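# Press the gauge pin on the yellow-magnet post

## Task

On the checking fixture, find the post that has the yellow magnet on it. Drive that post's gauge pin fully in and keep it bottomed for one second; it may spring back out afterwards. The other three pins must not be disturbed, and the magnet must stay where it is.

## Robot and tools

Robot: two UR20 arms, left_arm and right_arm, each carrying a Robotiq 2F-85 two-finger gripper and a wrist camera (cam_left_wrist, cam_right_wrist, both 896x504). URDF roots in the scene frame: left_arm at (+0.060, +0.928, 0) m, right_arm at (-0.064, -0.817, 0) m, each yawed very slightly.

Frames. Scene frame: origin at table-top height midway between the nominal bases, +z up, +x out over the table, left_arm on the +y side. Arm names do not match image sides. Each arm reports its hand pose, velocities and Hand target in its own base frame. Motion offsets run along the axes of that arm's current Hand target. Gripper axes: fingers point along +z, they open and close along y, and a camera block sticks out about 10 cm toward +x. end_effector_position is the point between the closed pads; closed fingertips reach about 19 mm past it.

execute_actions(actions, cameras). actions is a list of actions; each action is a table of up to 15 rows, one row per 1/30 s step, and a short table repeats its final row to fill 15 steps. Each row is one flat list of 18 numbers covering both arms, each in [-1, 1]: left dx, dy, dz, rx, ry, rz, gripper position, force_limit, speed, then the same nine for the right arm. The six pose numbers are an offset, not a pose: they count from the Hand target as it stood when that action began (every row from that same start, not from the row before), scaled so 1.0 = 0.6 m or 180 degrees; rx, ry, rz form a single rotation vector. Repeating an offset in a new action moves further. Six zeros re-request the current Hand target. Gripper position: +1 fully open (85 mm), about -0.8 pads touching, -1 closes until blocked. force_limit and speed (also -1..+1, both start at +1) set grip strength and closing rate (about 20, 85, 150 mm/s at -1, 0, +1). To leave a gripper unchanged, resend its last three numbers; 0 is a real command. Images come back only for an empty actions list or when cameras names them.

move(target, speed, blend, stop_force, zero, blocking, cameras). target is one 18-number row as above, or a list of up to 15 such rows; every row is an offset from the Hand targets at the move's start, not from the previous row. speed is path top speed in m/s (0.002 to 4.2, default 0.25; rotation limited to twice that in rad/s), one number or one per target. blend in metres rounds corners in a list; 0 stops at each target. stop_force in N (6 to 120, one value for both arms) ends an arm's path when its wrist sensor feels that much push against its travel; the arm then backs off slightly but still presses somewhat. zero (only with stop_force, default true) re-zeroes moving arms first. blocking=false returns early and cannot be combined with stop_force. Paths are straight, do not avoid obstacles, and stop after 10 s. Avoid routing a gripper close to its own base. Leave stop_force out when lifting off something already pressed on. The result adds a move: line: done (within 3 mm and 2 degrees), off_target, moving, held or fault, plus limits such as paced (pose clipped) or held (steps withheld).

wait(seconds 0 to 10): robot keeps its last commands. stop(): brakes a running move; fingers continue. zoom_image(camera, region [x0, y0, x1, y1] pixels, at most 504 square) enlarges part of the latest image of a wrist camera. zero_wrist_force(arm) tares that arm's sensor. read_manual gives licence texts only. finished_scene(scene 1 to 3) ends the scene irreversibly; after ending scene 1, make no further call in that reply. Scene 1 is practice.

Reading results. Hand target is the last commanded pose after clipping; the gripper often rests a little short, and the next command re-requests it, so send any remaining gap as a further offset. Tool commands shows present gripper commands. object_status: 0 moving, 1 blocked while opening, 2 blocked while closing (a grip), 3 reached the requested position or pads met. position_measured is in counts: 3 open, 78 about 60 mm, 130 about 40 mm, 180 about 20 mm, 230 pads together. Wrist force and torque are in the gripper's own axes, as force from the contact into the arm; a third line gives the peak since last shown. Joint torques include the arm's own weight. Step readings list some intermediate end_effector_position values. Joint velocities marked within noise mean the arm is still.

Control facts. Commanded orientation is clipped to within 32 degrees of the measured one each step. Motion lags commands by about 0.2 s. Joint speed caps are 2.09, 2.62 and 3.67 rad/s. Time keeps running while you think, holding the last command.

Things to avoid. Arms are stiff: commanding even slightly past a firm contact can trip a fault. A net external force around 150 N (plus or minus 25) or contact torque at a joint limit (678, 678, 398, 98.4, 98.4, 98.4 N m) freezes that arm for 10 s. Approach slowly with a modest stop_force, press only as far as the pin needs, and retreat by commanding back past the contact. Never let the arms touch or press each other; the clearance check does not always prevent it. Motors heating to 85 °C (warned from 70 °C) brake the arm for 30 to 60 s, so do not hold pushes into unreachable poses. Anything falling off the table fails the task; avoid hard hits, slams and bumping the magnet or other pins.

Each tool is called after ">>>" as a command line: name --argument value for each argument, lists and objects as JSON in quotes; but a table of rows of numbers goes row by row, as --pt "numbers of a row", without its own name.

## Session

>>> execute_actions --actions '[]'

>>> zoom_image --camera "cam_right_wrist" --region '[200, 0, 600, 300]'

Scene clock: 0.00 s.
left_arm: end_effector_position=(+1.6020, +0.5513, +0.3701) position_measured=3 object_status=3 end_effector_quat_wxyz=(-0.049, +0.940, +0.190, +0.279) | right_arm: end_effector_position=(+0.4481, +0.4679, +0.3319) position_measured=3 object_status=3 end_effector_quat_wxyz=(-0.272, +0.502, +0.649, +0.503)
Joint positions: left_arm=[0.193 -0.686 0.985 -2.439 -1.472 -3.319] | right_arm=[4.007 -1.969 -2.772 1.193 2.076 2.519]
Joint velocities: within noise
Joint torques (N m): no reading
Motor temperatures (°C): left_arm=[24 35 26 38 34 34] | right_arm=[28 35 36 37 34 38]
Wrist force (N): no reading
Wrist torque (N m): no reading
Wrist force, peak (N): no reading
Hand target: left_arm +1.6020, +0.5513, +0.3701; -0.049, +0.940, +0.190, +0.279 | right_arm +0.4481, +0.4679, +0.3319; -0.272, +0.502, +0.649, +0.503
Tool commands: left_gripper/position=+1.0 left_gripper/force_limit=+1.0 left_gripper/speed=+1.0 right_gripper/position=+1.0 right_gripper/force_limit=+1.0 right_gripper/speed=+1.0
camera_calibration:
cam_left_wrist: T_world_to_cam=[[0.359759, -0.933045, -0.000644322, -0.0546982], [-0.905937, -0.349141, -0.239538, 1.75183], [0.223274, 0.0867594, -0.970887, 0.0836019], [0, 0, 0, 1]] pos_world=[1.58806, 0.553346, 0.500761]
cam_right_wrist: T_world_to_cam=[[0.936397, -0.0141338, 0.350658, -0.517198], [0.256442, -0.654562, -0.711187, 0.443258], [0.239579, 0.755877, -0.609305, -0.132345], [0, 0, 0, 1]] pos_world=[0.40234, 0.382866, 0.41596]

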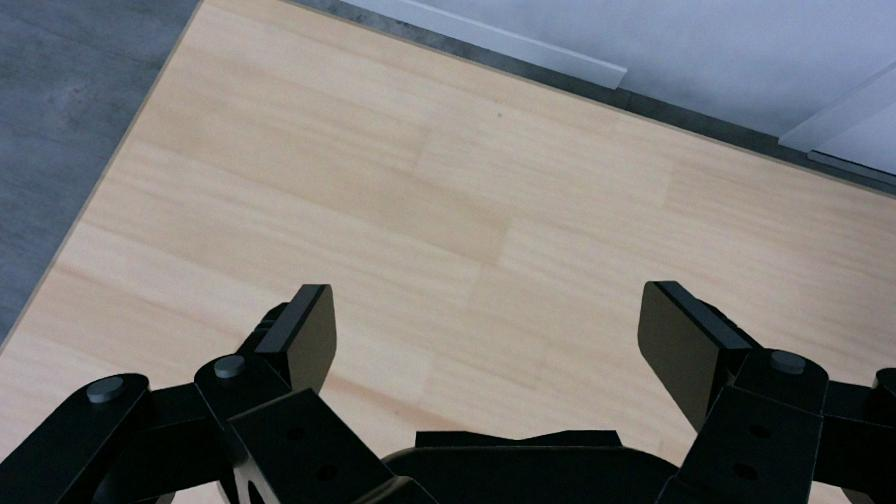

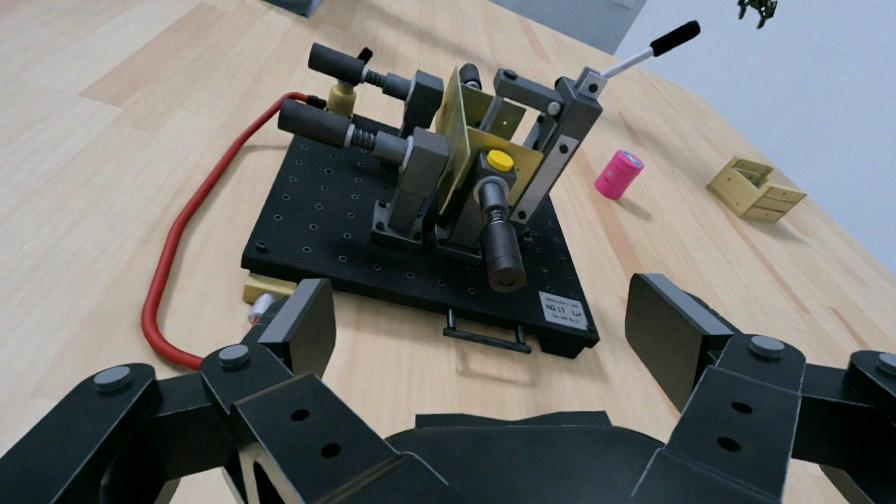

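Scaled by 1.260 from the camera's 896x504 image, which has a finer 1280x720 frame.

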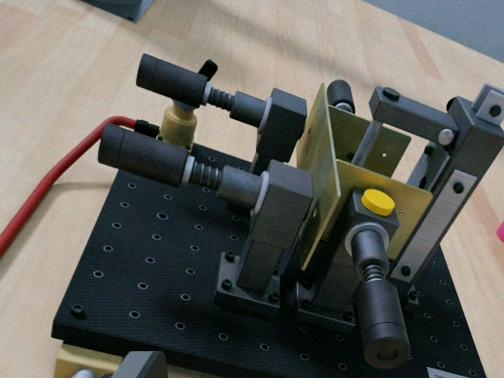

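>>> move --target '[0,0,0,0,0,0,1,1,1,-0.194,0.063,0.345,0.067,-0.098,0.105,-1,-1,0]' --cameras '["cam_right_wrist"]'

>>> zoom_image --camera "cam_right_wrist" --region '[300, 0, 700, 300]'

Scene clock: 2.93 s.
left_arm: end_effector_position=(+1.6020, +0.5513, +0.3701) position_measured=3 object_status=3 end_effector_quat_wxyz=(-0.049, +0.940, +0.190, +0.279) | right_arm: end_effector_position=(+0.5550, +0.6151, +0.1746) position_measured=232 object_status=3 end_effector_quat_wxyz=(-0.299, +0.641, +0.641, +0.299)
Joint positions: left_arm=[0.193 -0.686 0.985 -2.439 -1.472 -3.319] | right_arm=[4.023 -2.047 -2.505 0.583 2.08 2.654]
Joint torques (N m): left_arm=[1.44 -272.64 -104.61 -11.72 1.52 -0.52] | right_arm=[-19.88 100.83 43.52 5.03 7.67 5.81]
Wrist force (N): left_arm=[0.2 0.1 -0.2] | right_arm=[-0.5 0.6 0.0]
Wrist torque (N m): left_arm=[0.01 -0.04 0.00] | right_arm=[0.35 0.41 -0.52]
Wrist force, peak (N): left_arm=[0.6 -0.5 -0.3] | right_arm=[-0.3 1.4 2.7]
Hand target: left_arm +1.6020, +0.5513, +0.3701; -0.049, +0.940, +0.190, +0.279 | right_arm +0.5550, +0.6151, +0.1746; -0.299, +0.641, +0.641, +0.299
Off the commanded pose: left_arm 0.000 m, 0 deg | right_arm 0.000 m, 0 deg.
move: done
camera_calibration:
cam_right_wrist: T_world_to_cam=[[0.999504, -0.0135157, -0.0284332, -0.529189], [-0.0263326, -0.853909, -0.519756, 0.646454], [-0.0172545, 0.520247, -0.853842, -0.0348041], [0, 0, 0, 1]] pos_world=[0.545349, 0.562967, 0.291235]
Images, in order (width x height): cam_right_wrist 896x504.

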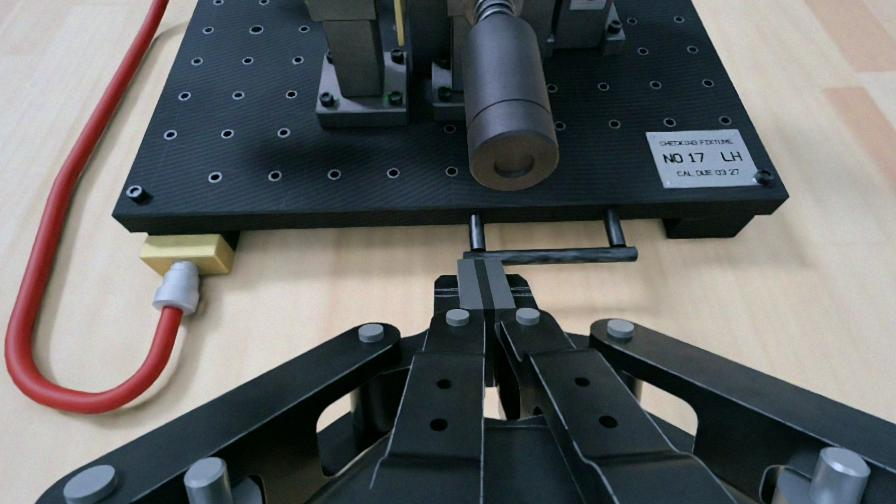

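Scaled by 1.260 from the camera's 896x504 image, which has a finer 1280x720 frame.

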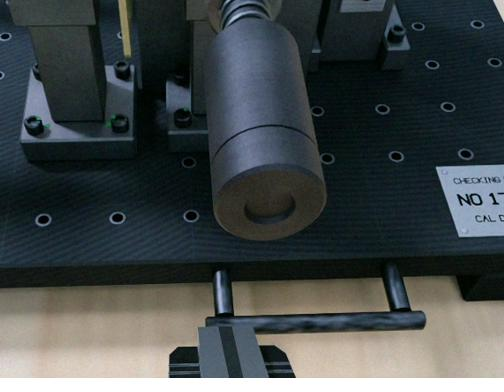

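>>> move --pt "0 0 0 0 0 0 1 1 1 0.0214 0.019 0.0255 0 0 0 -1 -1 0" --pt "0 0 0 0 0 0 1 1 1 0.059 0.019 0.0702 0 0 0 -1 -1 0" --speed '[0.1,0.06]' --blend 0.01

>>> move --target '[0,0,0,0,0,0,1,1,1,0.0375,-0.001,0.0447,0,0,0,-1,-1,0]' --speed 0.008 --stop_force 25 --cameras '["cam_right_wrist"]'

Scene clock: 4.97 s.
left_arm: end_effector_position=(+1.6020, +0.5513, +0.3701) position_measured=3 object_status=3 end_effector_quat_wxyz=(-0.049, +0.940, +0.190, +0.279) | right_arm: end_effector_position=(+0.5664, +0.6699, +0.1746) position_measured=232 object_status=3 end_effector_quat_wxyz=(-0.299, +0.641, +0.641, +0.299)
Joint positions: left_arm=[0.193 -0.686 0.985 -2.439 -1.472 -3.319] | right_arm=[4.061 -2.065 -2.445 0.556 2.054 2.687]
Joint torques (N m): left_arm=[1.09 -275.92 -104.43 -11.67 0.49 -0.54] | right_arm=[33.54 106.76 58.22 6.24 -1.64 4.19]
Wrist force (N): left_arm=[0.3 -0.1 -0.4] | right_arm=[-6.6 -1.6 -7.6]
Wrist torque (N m): left_arm=[-0.02 -0.05 0.00] | right_arm=[0.48 0.39 -0.51]
Wrist force, peak (N): left_arm=[0.6 -0.2 -0.2] | right_arm=[-6.5 -1.6 -7.8]
Hand target: left_arm +1.6020, +0.5513, +0.3701; -0.049, +0.940, +0.190, +0.279 | right_arm +0.5664, +0.6701, +0.1746; -0.299, +0.641, +0.641, +0.299
Off the commanded pose: left_arm 0.000 m, 0 deg | right_arm 0.000 m, 0 deg.
move: done

Scene clock: 7.57 s.
left_arm: end_effector_position=(+1.6020, +0.5513, +0.3701) position_measured=3 object_status=3 end_effector_quat_wxyz=(-0.049, +0.940, +0.190, +0.279) | right_arm: end_effector_position=(+0.5662, +0.6817, +0.1746) position_measured=232 object_status=3 end_effector_quat_wxyz=(-0.299, +0.641, +0.641, +0.299)
Joint positions: left_arm=[0.193 -0.686 0.985 -2.439 -1.472 -3.319] | right_arm=[4.072 -2.068 -2.434 0.553 2.047 2.695]
Joint torques (N m): left_arm=[0.87 -268.96 -104.63 -10.93 1.26 -0.89] | right_arm=[2.48 140.58 44.03 15.08 9.28 -7.25]
Wrist force (N): left_arm=[0.4 -0.1 0.2] | right_arm=[-21.1 -1.8 -38.3]
Wrist torque (N m): left_arm=[-0.02 -0.07 0.00] | right_arm=[0.49 0.42 -0.46]
Wrist force, peak (N): left_arm=[0.6 -0.2 -0.3] | right_arm=[-32.8 -4.9 -66.8]
Hand target: left_arm +1.6020, +0.5513, +0.3701; -0.049, +0.940, +0.190, +0.279 | right_arm +0.5662, +0.6817, +0.1746; -0.299, +0.641, +0.641, +0.299 (not the last commanded pose)
Off the commanded pose: left_arm 0.000 m, 0 deg | right_arm 0.023 m, 0 deg.
move: contact (right_arm)
camera_calibration:
cam_right_wrist: T_world_to_cam=[[0.999503, -0.0134699, -0.0285184, -0.539486], [-0.0263353, -0.853981, -0.519637, 0.703632], [-0.0173547, 0.520129, -0.853911, -0.0691087], [0, 0, 0, 1]] pos_world=[0.556549, 0.629567, 0.291235]
Images, in order (width x height): cam_right_wrist 896x504.

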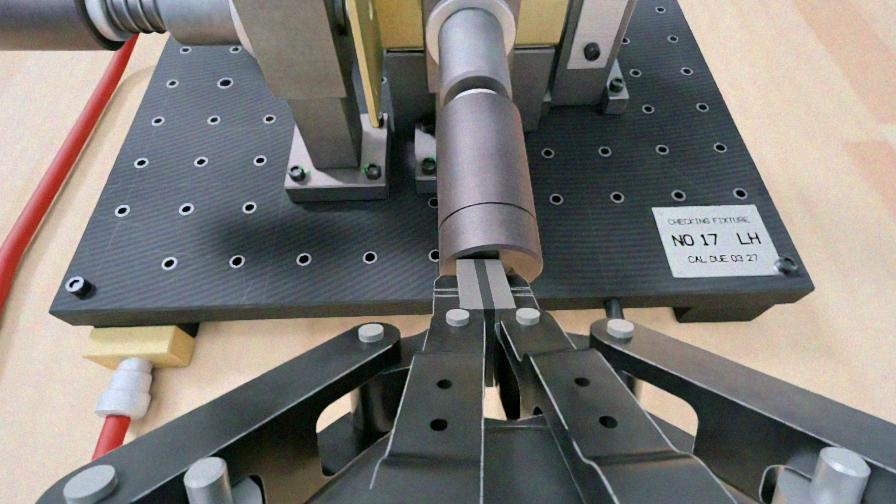

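Looks fully in, spring collapsed. Hold, then back off.

>>> wait --seconds 0.8

>>> move --target '[0,0,0,0,0,0,1,1,1,-0.08,0,-0.095,0,0,0,-1,-1,0]' --speed 0.08

>>> finished_scene --scene 2

Scene clock: 10.13 s.
left_arm: end_effector_position=(+1.6020, +0.5513, +0.3701) position_measured=3 object_status=3 end_effector_quat_wxyz=(-0.049, +0.940, +0.190, +0.279) | right_arm: end_effector_position=(+0.5662, +0.6817, +0.1746) position_measured=232 object_status=3 end_effector_quat_wxyz=(-0.299, +0.641, +0.641, +0.299)
Joint positions: left_arm=[0.193 -0.686 0.985 -2.439 -1.472 -3.319] | right_arm=[4.072 -2.068 -2.435 0.553 2.047 2.695]
Joint torques (N m): left_arm=[0.38 -273.55 -102.4 -11.95 0.67 -1.01] | right_arm=[0.15 146.33 40.2 15.84 7.5 -6.89]
Wrist force (N): left_arm=[0.2 -0.1 0.2] | right_arm=[-19.1 -1.4 -35.4]
Wrist torque (N m): left_arm=[-0.01 -0.03 0.00] | right_arm=[0.48 0.43 -0.45]
Wrist force, peak (N): left_arm=[0.4 -0.2 -0.4] | right_arm=[-20.8 -1.9 -38.0]
Hand target: left_arm +1.6020, +0.5513, +0.3701; -0.049, +0.940, +0.190, +0.279 | right_arm +0.5662, +0.6817, +0.1746; -0.299, +0.641, +0.641, +0.299 (not the last commanded pose)
Tool commands: left_gripper/position=+1.0 left_gripper/force_limit=+1.0 left_gripper/speed=+1.0 right_gripper/position=-1.0 right_gripper/force_limit=-1.0 right_gripper/speed=+0.0
Off the commanded pose: left_arm 0.000 m, 0 deg | right_arm 0.023 m, 0 deg.
wait: 0.80 s; at rest from the start

Scene clock: 11.47 s.
left_arm: end_effector_position=(+1.6020, +0.5513, +0.3701) position_measured=3 object_status=3 end_effector_quat_wxyz=(-0.049, +0.940, +0.190, +0.279) | right_arm: end_effector_position=(+0.5662, +0.6073, +0.1745) position_measured=232 object_status=3 end_effector_quat_wxyz=(-0.299, +0.641, +0.641, +0.299)
Joint positions: left_arm=[0.193 -0.686 0.985 -2.439 -1.472 -3.319] | right_arm=[4.001 -2.046 -2.499 0.567 2.095 2.636]
Joint torques (N m): left_arm=[0.8 -274.34 -101.3 -11.3 0.72 -0.31] | right_arm=[-11.91 147.45 11.92 15.09 7.34 -6.66]
Wrist force (N): left_arm=[0.0 -0.1 -0.1] | right_arm=[0.4 0.1 0.4]
Wrist torque (N m): left_arm=[-0.01 -0.01 0.00] | right_arm=[0.22 0.25 -0.14]
Wrist force, peak (N): left_arm=[0.6 -0.3 -0.3] | right_arm=[-18.7 -1.4 -34.5]
Hand target: left_arm +1.6020, +0.5513, +0.3701; -0.049, +0.940, +0.190, +0.279 | right_arm +0.5662, +0.6071, +0.1745; -0.299, +0.641, +0.641, +0.299
Off the commanded pose: left_arm 0.000 m, 0 deg | right_arm 0.000 m, 0 deg.
move: done

The scene is finished: the task was done.


## Next scene

The same job, from a new start.

>>> execute_actions --actions '[]'

>>> zoom_image --camera "cam_right_wrist" --region '[200, 0, 600, 300]'

Scene clock: 0.00 s.
left_arm: end_effector_position=(+0.3071, -0.4220, +0.1602) position_measured=3 object_status=3 end_effector_quat_wxyz=(+0.066, +0.956, -0.074, +0.275) | right_arm: end_effector_position=(+0.4900, -0.3027, +0.2369) position_measured=3 object_status=3 end_effector_quat_wxyz=(+0.548, -0.467, -0.511, -0.471)
Joint positions: left_arm=[-1.763 -1.739 2.857 -2.766 -1.003 1.555] | right_arm=[2.511 -2.074 -2.06 -2.212 2.389 -0.015]
Joint velocities: within noise
Joint torques (N m): no reading
Motor temperatures (°C): left_arm=[24 35 26 38 34 33] | right_arm=[28 35 35 36 33 38]
Wrist force (N): no reading
Wrist torque (N m): no reading
Wrist force, peak (N): no reading
Hand target: left_arm +0.3071, -0.4220, +0.1602; +0.066, +0.956, -0.074, +0.275 | right_arm +0.4900, -0.3027, +0.2369; +0.548, -0.467, -0.511, -0.471
Tool commands: left_gripper/position=+1.0 left_gripper/force_limit=+1.0 left_gripper/speed=+1.0 right_gripper/position=+1.0 right_gripper/force_limit=+1.0 right_gripper/speed=+1.0
camera_calibration:
cam_left_wrist: T_world_to_cam=[[-0.204299, -0.976285, 0.0716159, -0.353754], [-0.955218, 0.182823, -0.232669, 0.427195], [0.214058, -0.115943, -0.969916, 0.170568], [0, 0, 0, 1]] pos_world=[0.299281, -0.40369, 0.290166]
cam_right_wrist: T_world_to_cam=[[0.98966, 0.130322, -0.059914, -0.419077], [-0.0206188, -0.284112, -0.958569, 0.167032], [-0.141945, 0.949893, -0.278487, 0.549542], [0, 0, 0, 1]] pos_world=[0.496192, -0.419935, 0.288044]

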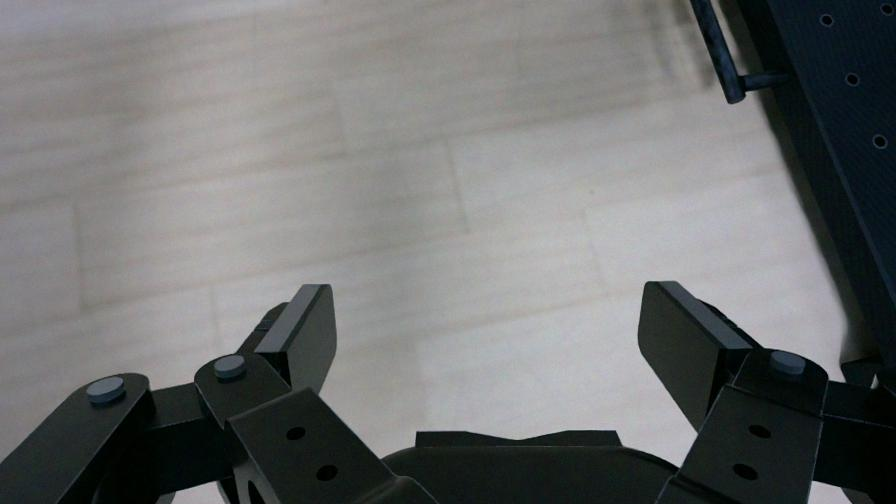

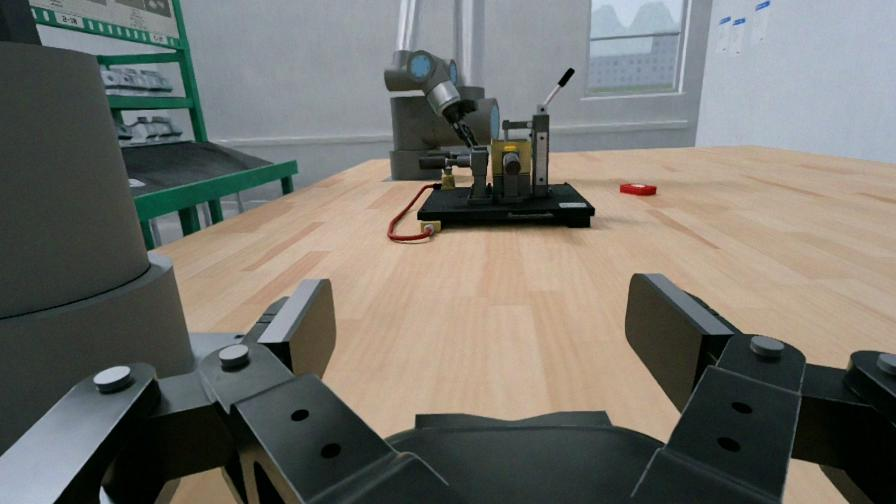

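Scaled by 1.260 from the camera's 896x504 image, which has a finer 1280x720 frame.

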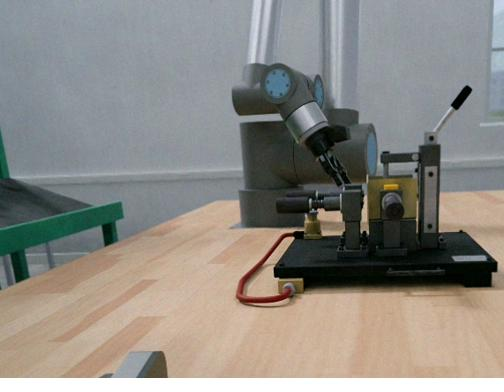

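>>> zoom_image --camera "cam_right_wrist" --region '[410, 60, 600, 240]'

Scaled by 2.653 from the camera's 896x504 image, which has a finer 1280x720 frame.

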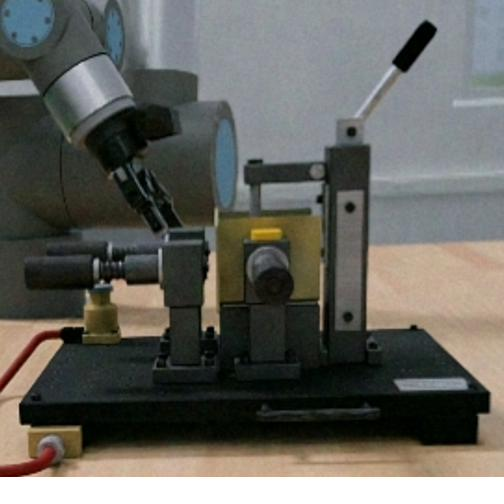

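>>> move --target '[0,0,0,0,0,0,1,1,1,0.076,0.137,1.0,-0.040,-0.124,-0.003,-1,-1,0]' --speed 0.4 --cameras '["cam_right_wrist"]'

>>> zoom_image --camera "cam_right_wrist" --region '[350, 50, 650, 300]'

Scene clock: 4.73 s.
left_arm: end_effector_position=(+0.3071, -0.4220, +0.1602) position_measured=3 object_status=3 end_effector_quat_wxyz=(+0.066, +0.956, -0.074, +0.275) | right_arm: end_effector_position=(+0.5010, +0.3006, +0.3056) position_measured=232 object_status=3 end_effector_quat_wxyz=(-0.406, +0.580, +0.579, +0.405)
Joint positions: left_arm=[-1.763 -1.739 2.857 -2.766 -1.003 1.555] | right_arm=[3.523 -1.955 -2.723 0.761 2.631 2.435]
Joint torques (N m): left_arm=[0.94 -11.39 -53.21 -9.47 2.8 -0.78] | right_arm=[20.61 67.87 1.77 16.51 -0.72 6.66]
Wrist force (N): left_arm=[0.0 0.0 -0.2] | right_arm=[0.4 -0.7 0.8]
Wrist torque (N m): left_arm=[0.01 0.01 0.00] | right_arm=[0.01 0.15 -0.43]
Wrist force, peak (N): left_arm=[0.3 0.3 -0.4] | right_arm=[1.6 2.2 4.4]
Hand target: left_arm +0.3071, -0.4220, +0.1602; +0.066, +0.956, -0.074, +0.275 | right_arm +0.5010, +0.3006, +0.3056; -0.406, +0.580, +0.579, +0.405
Off the commanded pose: left_arm 0.000 m, 0 deg | right_arm 0.000 m, 0 deg.
move: done
camera_calibration:
cam_right_wrist: T_world_to_cam=[[0.999459, -0.00299821, -0.0327606, -0.477526], [-0.0274461, -0.625025, -0.780122, 0.455789], [-0.0181372, 0.780599, -0.624769, 0.0918758], [0, 0, 0, 1]] pos_world=[0.491443, 0.21173, 0.397328]
Images, in order (width x height): cam_right_wrist 896x504.

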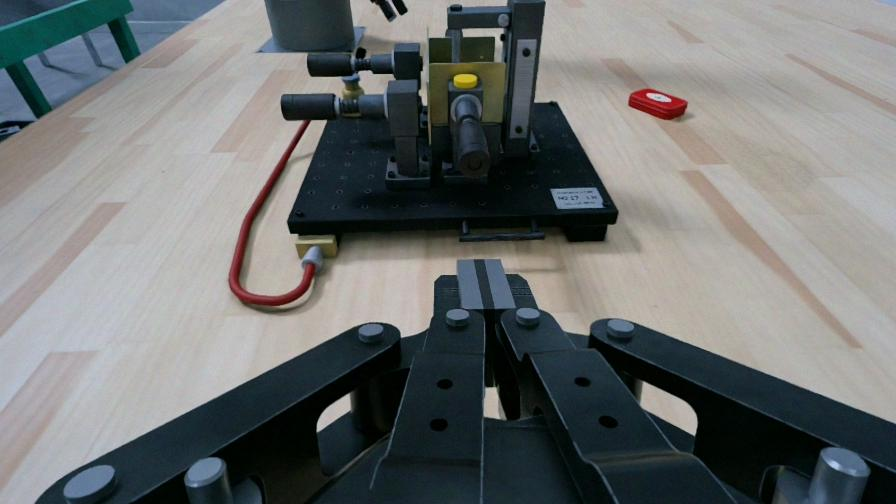

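Scaled by 1.680 from the camera's 896x504 image, which has a finer 1280x720 frame.

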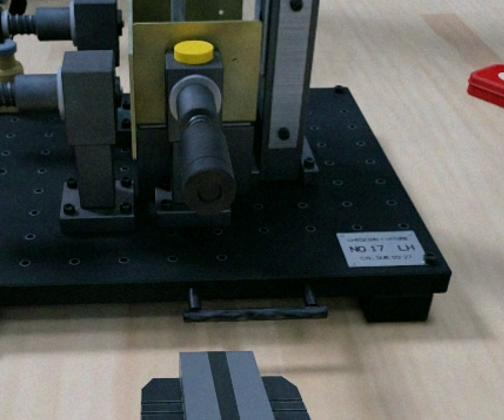

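>>> move --target '[0,0,0,0,0,0,1,1,1,-0.049,0.022,0.503,0,-0.111,0,-1,-1,0]' --cameras '["cam_right_wrist"]'

>>> zoom_image --camera "cam_right_wrist" --region '[300, 0, 700, 300]'

Scene clock: 6.97 s.
left_arm: end_effector_position=(+0.3071, -0.4220, +0.1602) position_measured=3 object_status=3 end_effector_quat_wxyz=(+0.066, +0.956, -0.074, +0.275) | right_arm: end_effector_position=(+0.5139, +0.5740, +0.1747) position_measured=232 object_status=3 end_effector_quat_wxyz=(-0.300, +0.641, +0.641, +0.298)
Joint positions: left_arm=[-1.763 -1.739 2.857 -2.766 -1.003 1.555] | right_arm=[4.032 -2.032 -2.586 0.652 2.075 2.663]
Joint torques (N m): left_arm=[1.12 -11.37 -57.58 -10.88 3.46 -1.17] | right_arm=[28.62 88.29 39.73 6.41 -0.48 6.71]
Wrist force (N): left_arm=[-0.3 0.0 -0.1] | right_arm=[0.1 0.7 0.9]
Wrist torque (N m): left_arm=[-0.01 0.04 0.00] | right_arm=[0.53 0.17 -0.42]
Wrist force, peak (N): left_arm=[0.4 0.1 -0.4] | right_arm=[1.5 0.8 3.6]
Hand target: left_arm +0.3071, -0.4220, +0.1602; +0.066, +0.956, -0.074, +0.275 | right_arm +0.5139, +0.5741, +0.1746; -0.299, +0.641, +0.641, +0.298
Off the commanded pose: left_arm 0.000 m, 0 deg | right_arm 0.000 m, 0 deg.
move: done
camera_calibration:
cam_right_wrist: T_world_to_cam=[[0.999464, -0.0135085, -0.0298236, -0.488337], [-0.0270511, -0.853862, -0.519796, 0.610595], [-0.0184436, 0.520324, -0.85377, -0.0134545], [0, 0, 0, 1]] pos_world=[0.504344, 0.521768, 0.291334]
Images, in order (width x height): cam_right_wrist 896x504.

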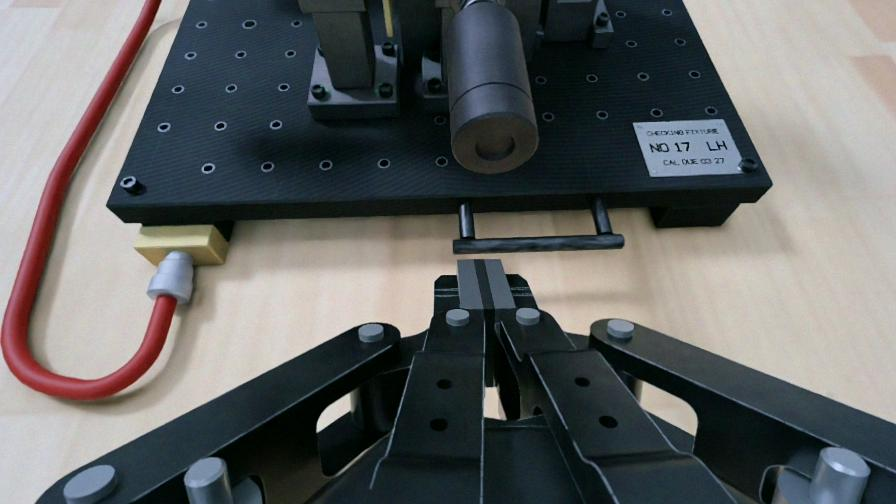

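Scaled by 1.260 from the camera's 896x504 image, which has a finer 1280x720 frame.

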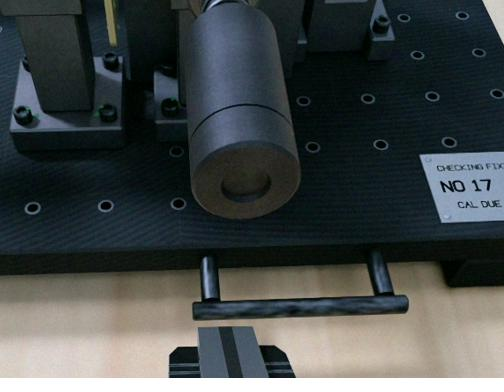

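>>> move --pt "0 0 0 0 0 0 1 1 1 0.0214 0.0117 0.0255 0 0 0 -1 -1 0" --pt "0 0 0 0 0 0 1 1 1 0.0702 0.0117 0.0836 0 0 0 -1 -1 0" --speed '[0.1,0.06]' --blend 0.01

>>> move --target '[0,0,0,0,0,0,1,1,1,0.0375,0,0.0447,0,0,0,-1,-1,0]' --speed 0.008 --stop_force 25 --cameras '["cam_right_wrist"]'

Scene clock: 10.20 s.
left_arm: end_effector_position=(+0.3071, -0.4220, +0.1602) position_measured=3 object_status=3 end_effector_quat_wxyz=(+0.066, +0.956, -0.074, +0.275) | right_arm: end_effector_position=(+0.5209, +0.6394, +0.1746) position_measured=232 object_status=3 end_effector_quat_wxyz=(-0.299, +0.641, +0.641, +0.298)
Joint positions: left_arm=[-1.763 -1.739 2.857 -2.766 -1.003 1.555] | right_arm=[4.09 -2.049 -2.522 0.627 2.035 2.71]
Joint torques (N m): left_arm=[-0.81 -13.48 -54.27 -9.93 3.21 -0.54] | right_arm=[25.71 105.28 45.86 7.55 -2.08 7.47]
Wrist force (N): left_arm=[0.2 -0.2 0.0] | right_arm=[-5.6 -1.7 -6.0]
Wrist torque (N m): left_arm=[-0.03 -0.04 0.00] | right_arm=[0.55 0.09 -0.40]
Wrist force, peak (N): left_arm=[-0.3 0.2 0.1] | right_arm=[-5.9 -1.9 -5.8]
Hand target: left_arm +0.3071, -0.4220, +0.1602; +0.066, +0.956, -0.074, +0.275 | right_arm +0.5209, +0.6396, +0.1746; -0.299, +0.641, +0.641, +0.298
Off the commanded pose: left_arm 0.000 m, 0 deg | right_arm 0.000 m, 0 deg.
move: done

Scene clock: 12.57 s.
left_arm: end_effector_position=(+0.3071, -0.4220, +0.1602) position_measured=3 object_status=3 end_effector_quat_wxyz=(+0.066, +0.956, -0.074, +0.275) | right_arm: end_effector_position=(+0.5209, +0.6497, +0.1746) position_measured=232 object_status=3 end_effector_quat_wxyz=(-0.299, +0.641, +0.641, +0.298)
Joint positions: left_arm=[-1.763 -1.739 2.857 -2.766 -1.003 1.555] | right_arm=[4.099 -2.052 -2.513 0.624 2.028 2.718]
Joint torques (N m): left_arm=[-2.34 -15.77 -55.14 -9.75 2.49 -1.49] | right_arm=[-1.29 133.76 35.73 14.48 8.48 -7.21]
Wrist force (N): left_arm=[-0.1 0.0 -0.1] | right_arm=[-17.8 -2.5 -31.0]
Wrist torque (N m): left_arm=[0.00 0.02 0.00] | right_arm=[0.62 0.10 -0.41]
Wrist force, peak (N): left_arm=[0.5 0.1 -0.3] | right_arm=[-30.5 -4.8 -59.3]
Hand target: left_arm +0.3071, -0.4220, +0.1602; +0.066, +0.956, -0.074, +0.275 | right_arm +0.5209, +0.6497, +0.1746; -0.299, +0.641, +0.641, +0.298 (not the last commanded pose)
Off the commanded pose: left_arm 0.000 m, 0 deg | right_arm 0.025 m, 0 deg.
move: contact (right_arm)
camera_calibration:
cam_right_wrist: T_world_to_cam=[[0.999464, -0.0135154, -0.0298207, -0.494409], [-0.0270514, -0.853978, -0.519606, 0.675471], [-0.0184435, 0.520134, -0.853886, -0.0527012], [0, 0, 0, 1]] pos_world=[0.511444, 0.597567, 0.291234]
Images, in order (width x height): cam_right_wrist 896x504.

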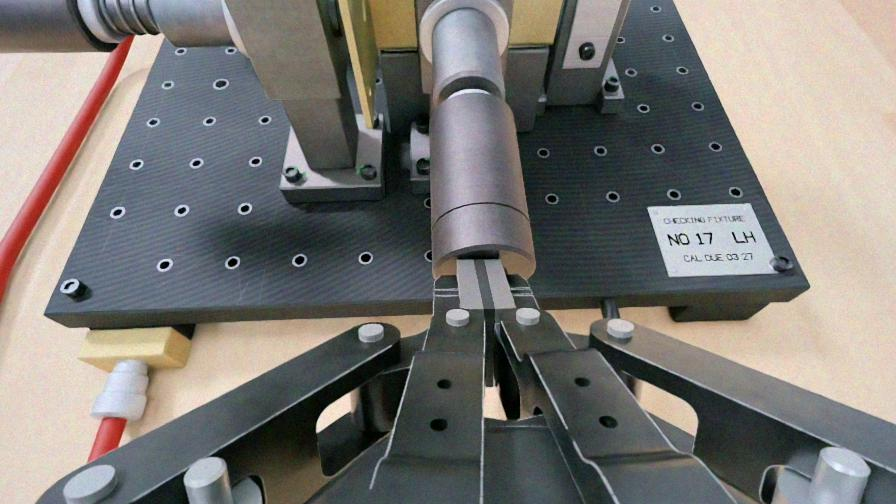

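>>> wait --seconds 0.8

>>> move --target '[0,0,0,0,0,0,1,1,1,-0.065,0,-0.077,0,0,0,-1,-1,0]' --speed 0.1

>>> finished_scene --scene 3

Scene clock: 13.67 s.
left_arm: end_effector_position=(+0.3071, -0.4220, +0.1602) position_measured=3 object_status=3 end_effector_quat_wxyz=(+0.066, +0.956, -0.074, +0.275) | right_arm: end_effector_position=(+0.5209, +0.6497, +0.1746) position_measured=232 object_status=3 end_effector_quat_wxyz=(-0.299, +0.641, +0.641, +0.298)
Joint positions: left_arm=[-1.763 -1.739 2.857 -2.766 -1.003 1.555] | right_arm=[4.099 -2.052 -2.513 0.624 2.028 2.718]
Joint torques (N m): left_arm=[-0.95 -12.68 -56.15 -10.08 3.57 -0.96] | right_arm=[-7.37 142.71 36.85 15.09 7.72 -7.48]
Wrist force (N): left_arm=[0.0 0.0 0.0] | right_arm=[-16.2 -1.9 -28.4]
Wrist torque (N m): left_arm=[0.00 0.02 0.00] | right_arm=[0.65 0.06 -0.41]
Wrist force, peak (N): left_arm=[-0.5 -0.1 -0.2] | right_arm=[-17.3 -2.2 -30.7]
Hand target: left_arm +0.3071, -0.4220, +0.1602; +0.066, +0.956, -0.074, +0.275 | right_arm +0.5209, +0.6497, +0.1746; -0.299, +0.641, +0.641, +0.298 (not the last commanded pose)
Tool commands: left_gripper/position=+1.0 left_gripper/force_limit=+1.0 left_gripper/speed=+1.0 right_gripper/position=-1.0 right_gripper/force_limit=-1.0 right_gripper/speed=+0.0
Off the commanded pose: left_arm 0.000 m, 0 deg | right_arm 0.025 m, 0 deg.
wait: 0.80 s; at rest from the start

Scene clock: 14.73 s.
left_arm: end_effector_position=(+0.3071, -0.4220, +0.1602) position_measured=3 object_status=3 end_effector_quat_wxyz=(+0.066, +0.956, -0.074, +0.275) | right_arm: end_effector_position=(+0.5209, +0.5894, +0.1745) position_measured=232 object_status=3 end_effector_quat_wxyz=(-0.299, +0.641, +0.641, +0.298)
Joint positions: left_arm=[-1.763 -1.739 2.857 -2.766 -1.003 1.555] | right_arm=[4.039 -2.036 -2.565 0.639 2.07 2.669]
Joint torques (N m): left_arm=[0.06 -13.61 -56.93 -10.8 3.01 -0.82] | right_arm=[-17.79 132.96 10.43 15.75 6.02 -7.95]
Wrist force (N): left_arm=[0.0 0.2 0.0] | right_arm=[-0.4 0.2 1.1]
Wrist torque (N m): left_arm=[0.03 0.00 0.00] | right_arm=[0.44 0.27 0.02]
Wrist force, peak (N): left_arm=[0.3 0.3 0.0] | right_arm=[-16.4 -1.8 -27.3]
Hand target: left_arm +0.3071, -0.4220, +0.1602; +0.066, +0.956, -0.074, +0.275 | right_arm +0.5209, +0.5893, +0.1745; -0.299, +0.641, +0.641, +0.298
Off the commanded pose: left_arm 0.000 m, 0 deg | right_arm 0.000 m, 0 deg.
move: done

The scene is finished: the task was done.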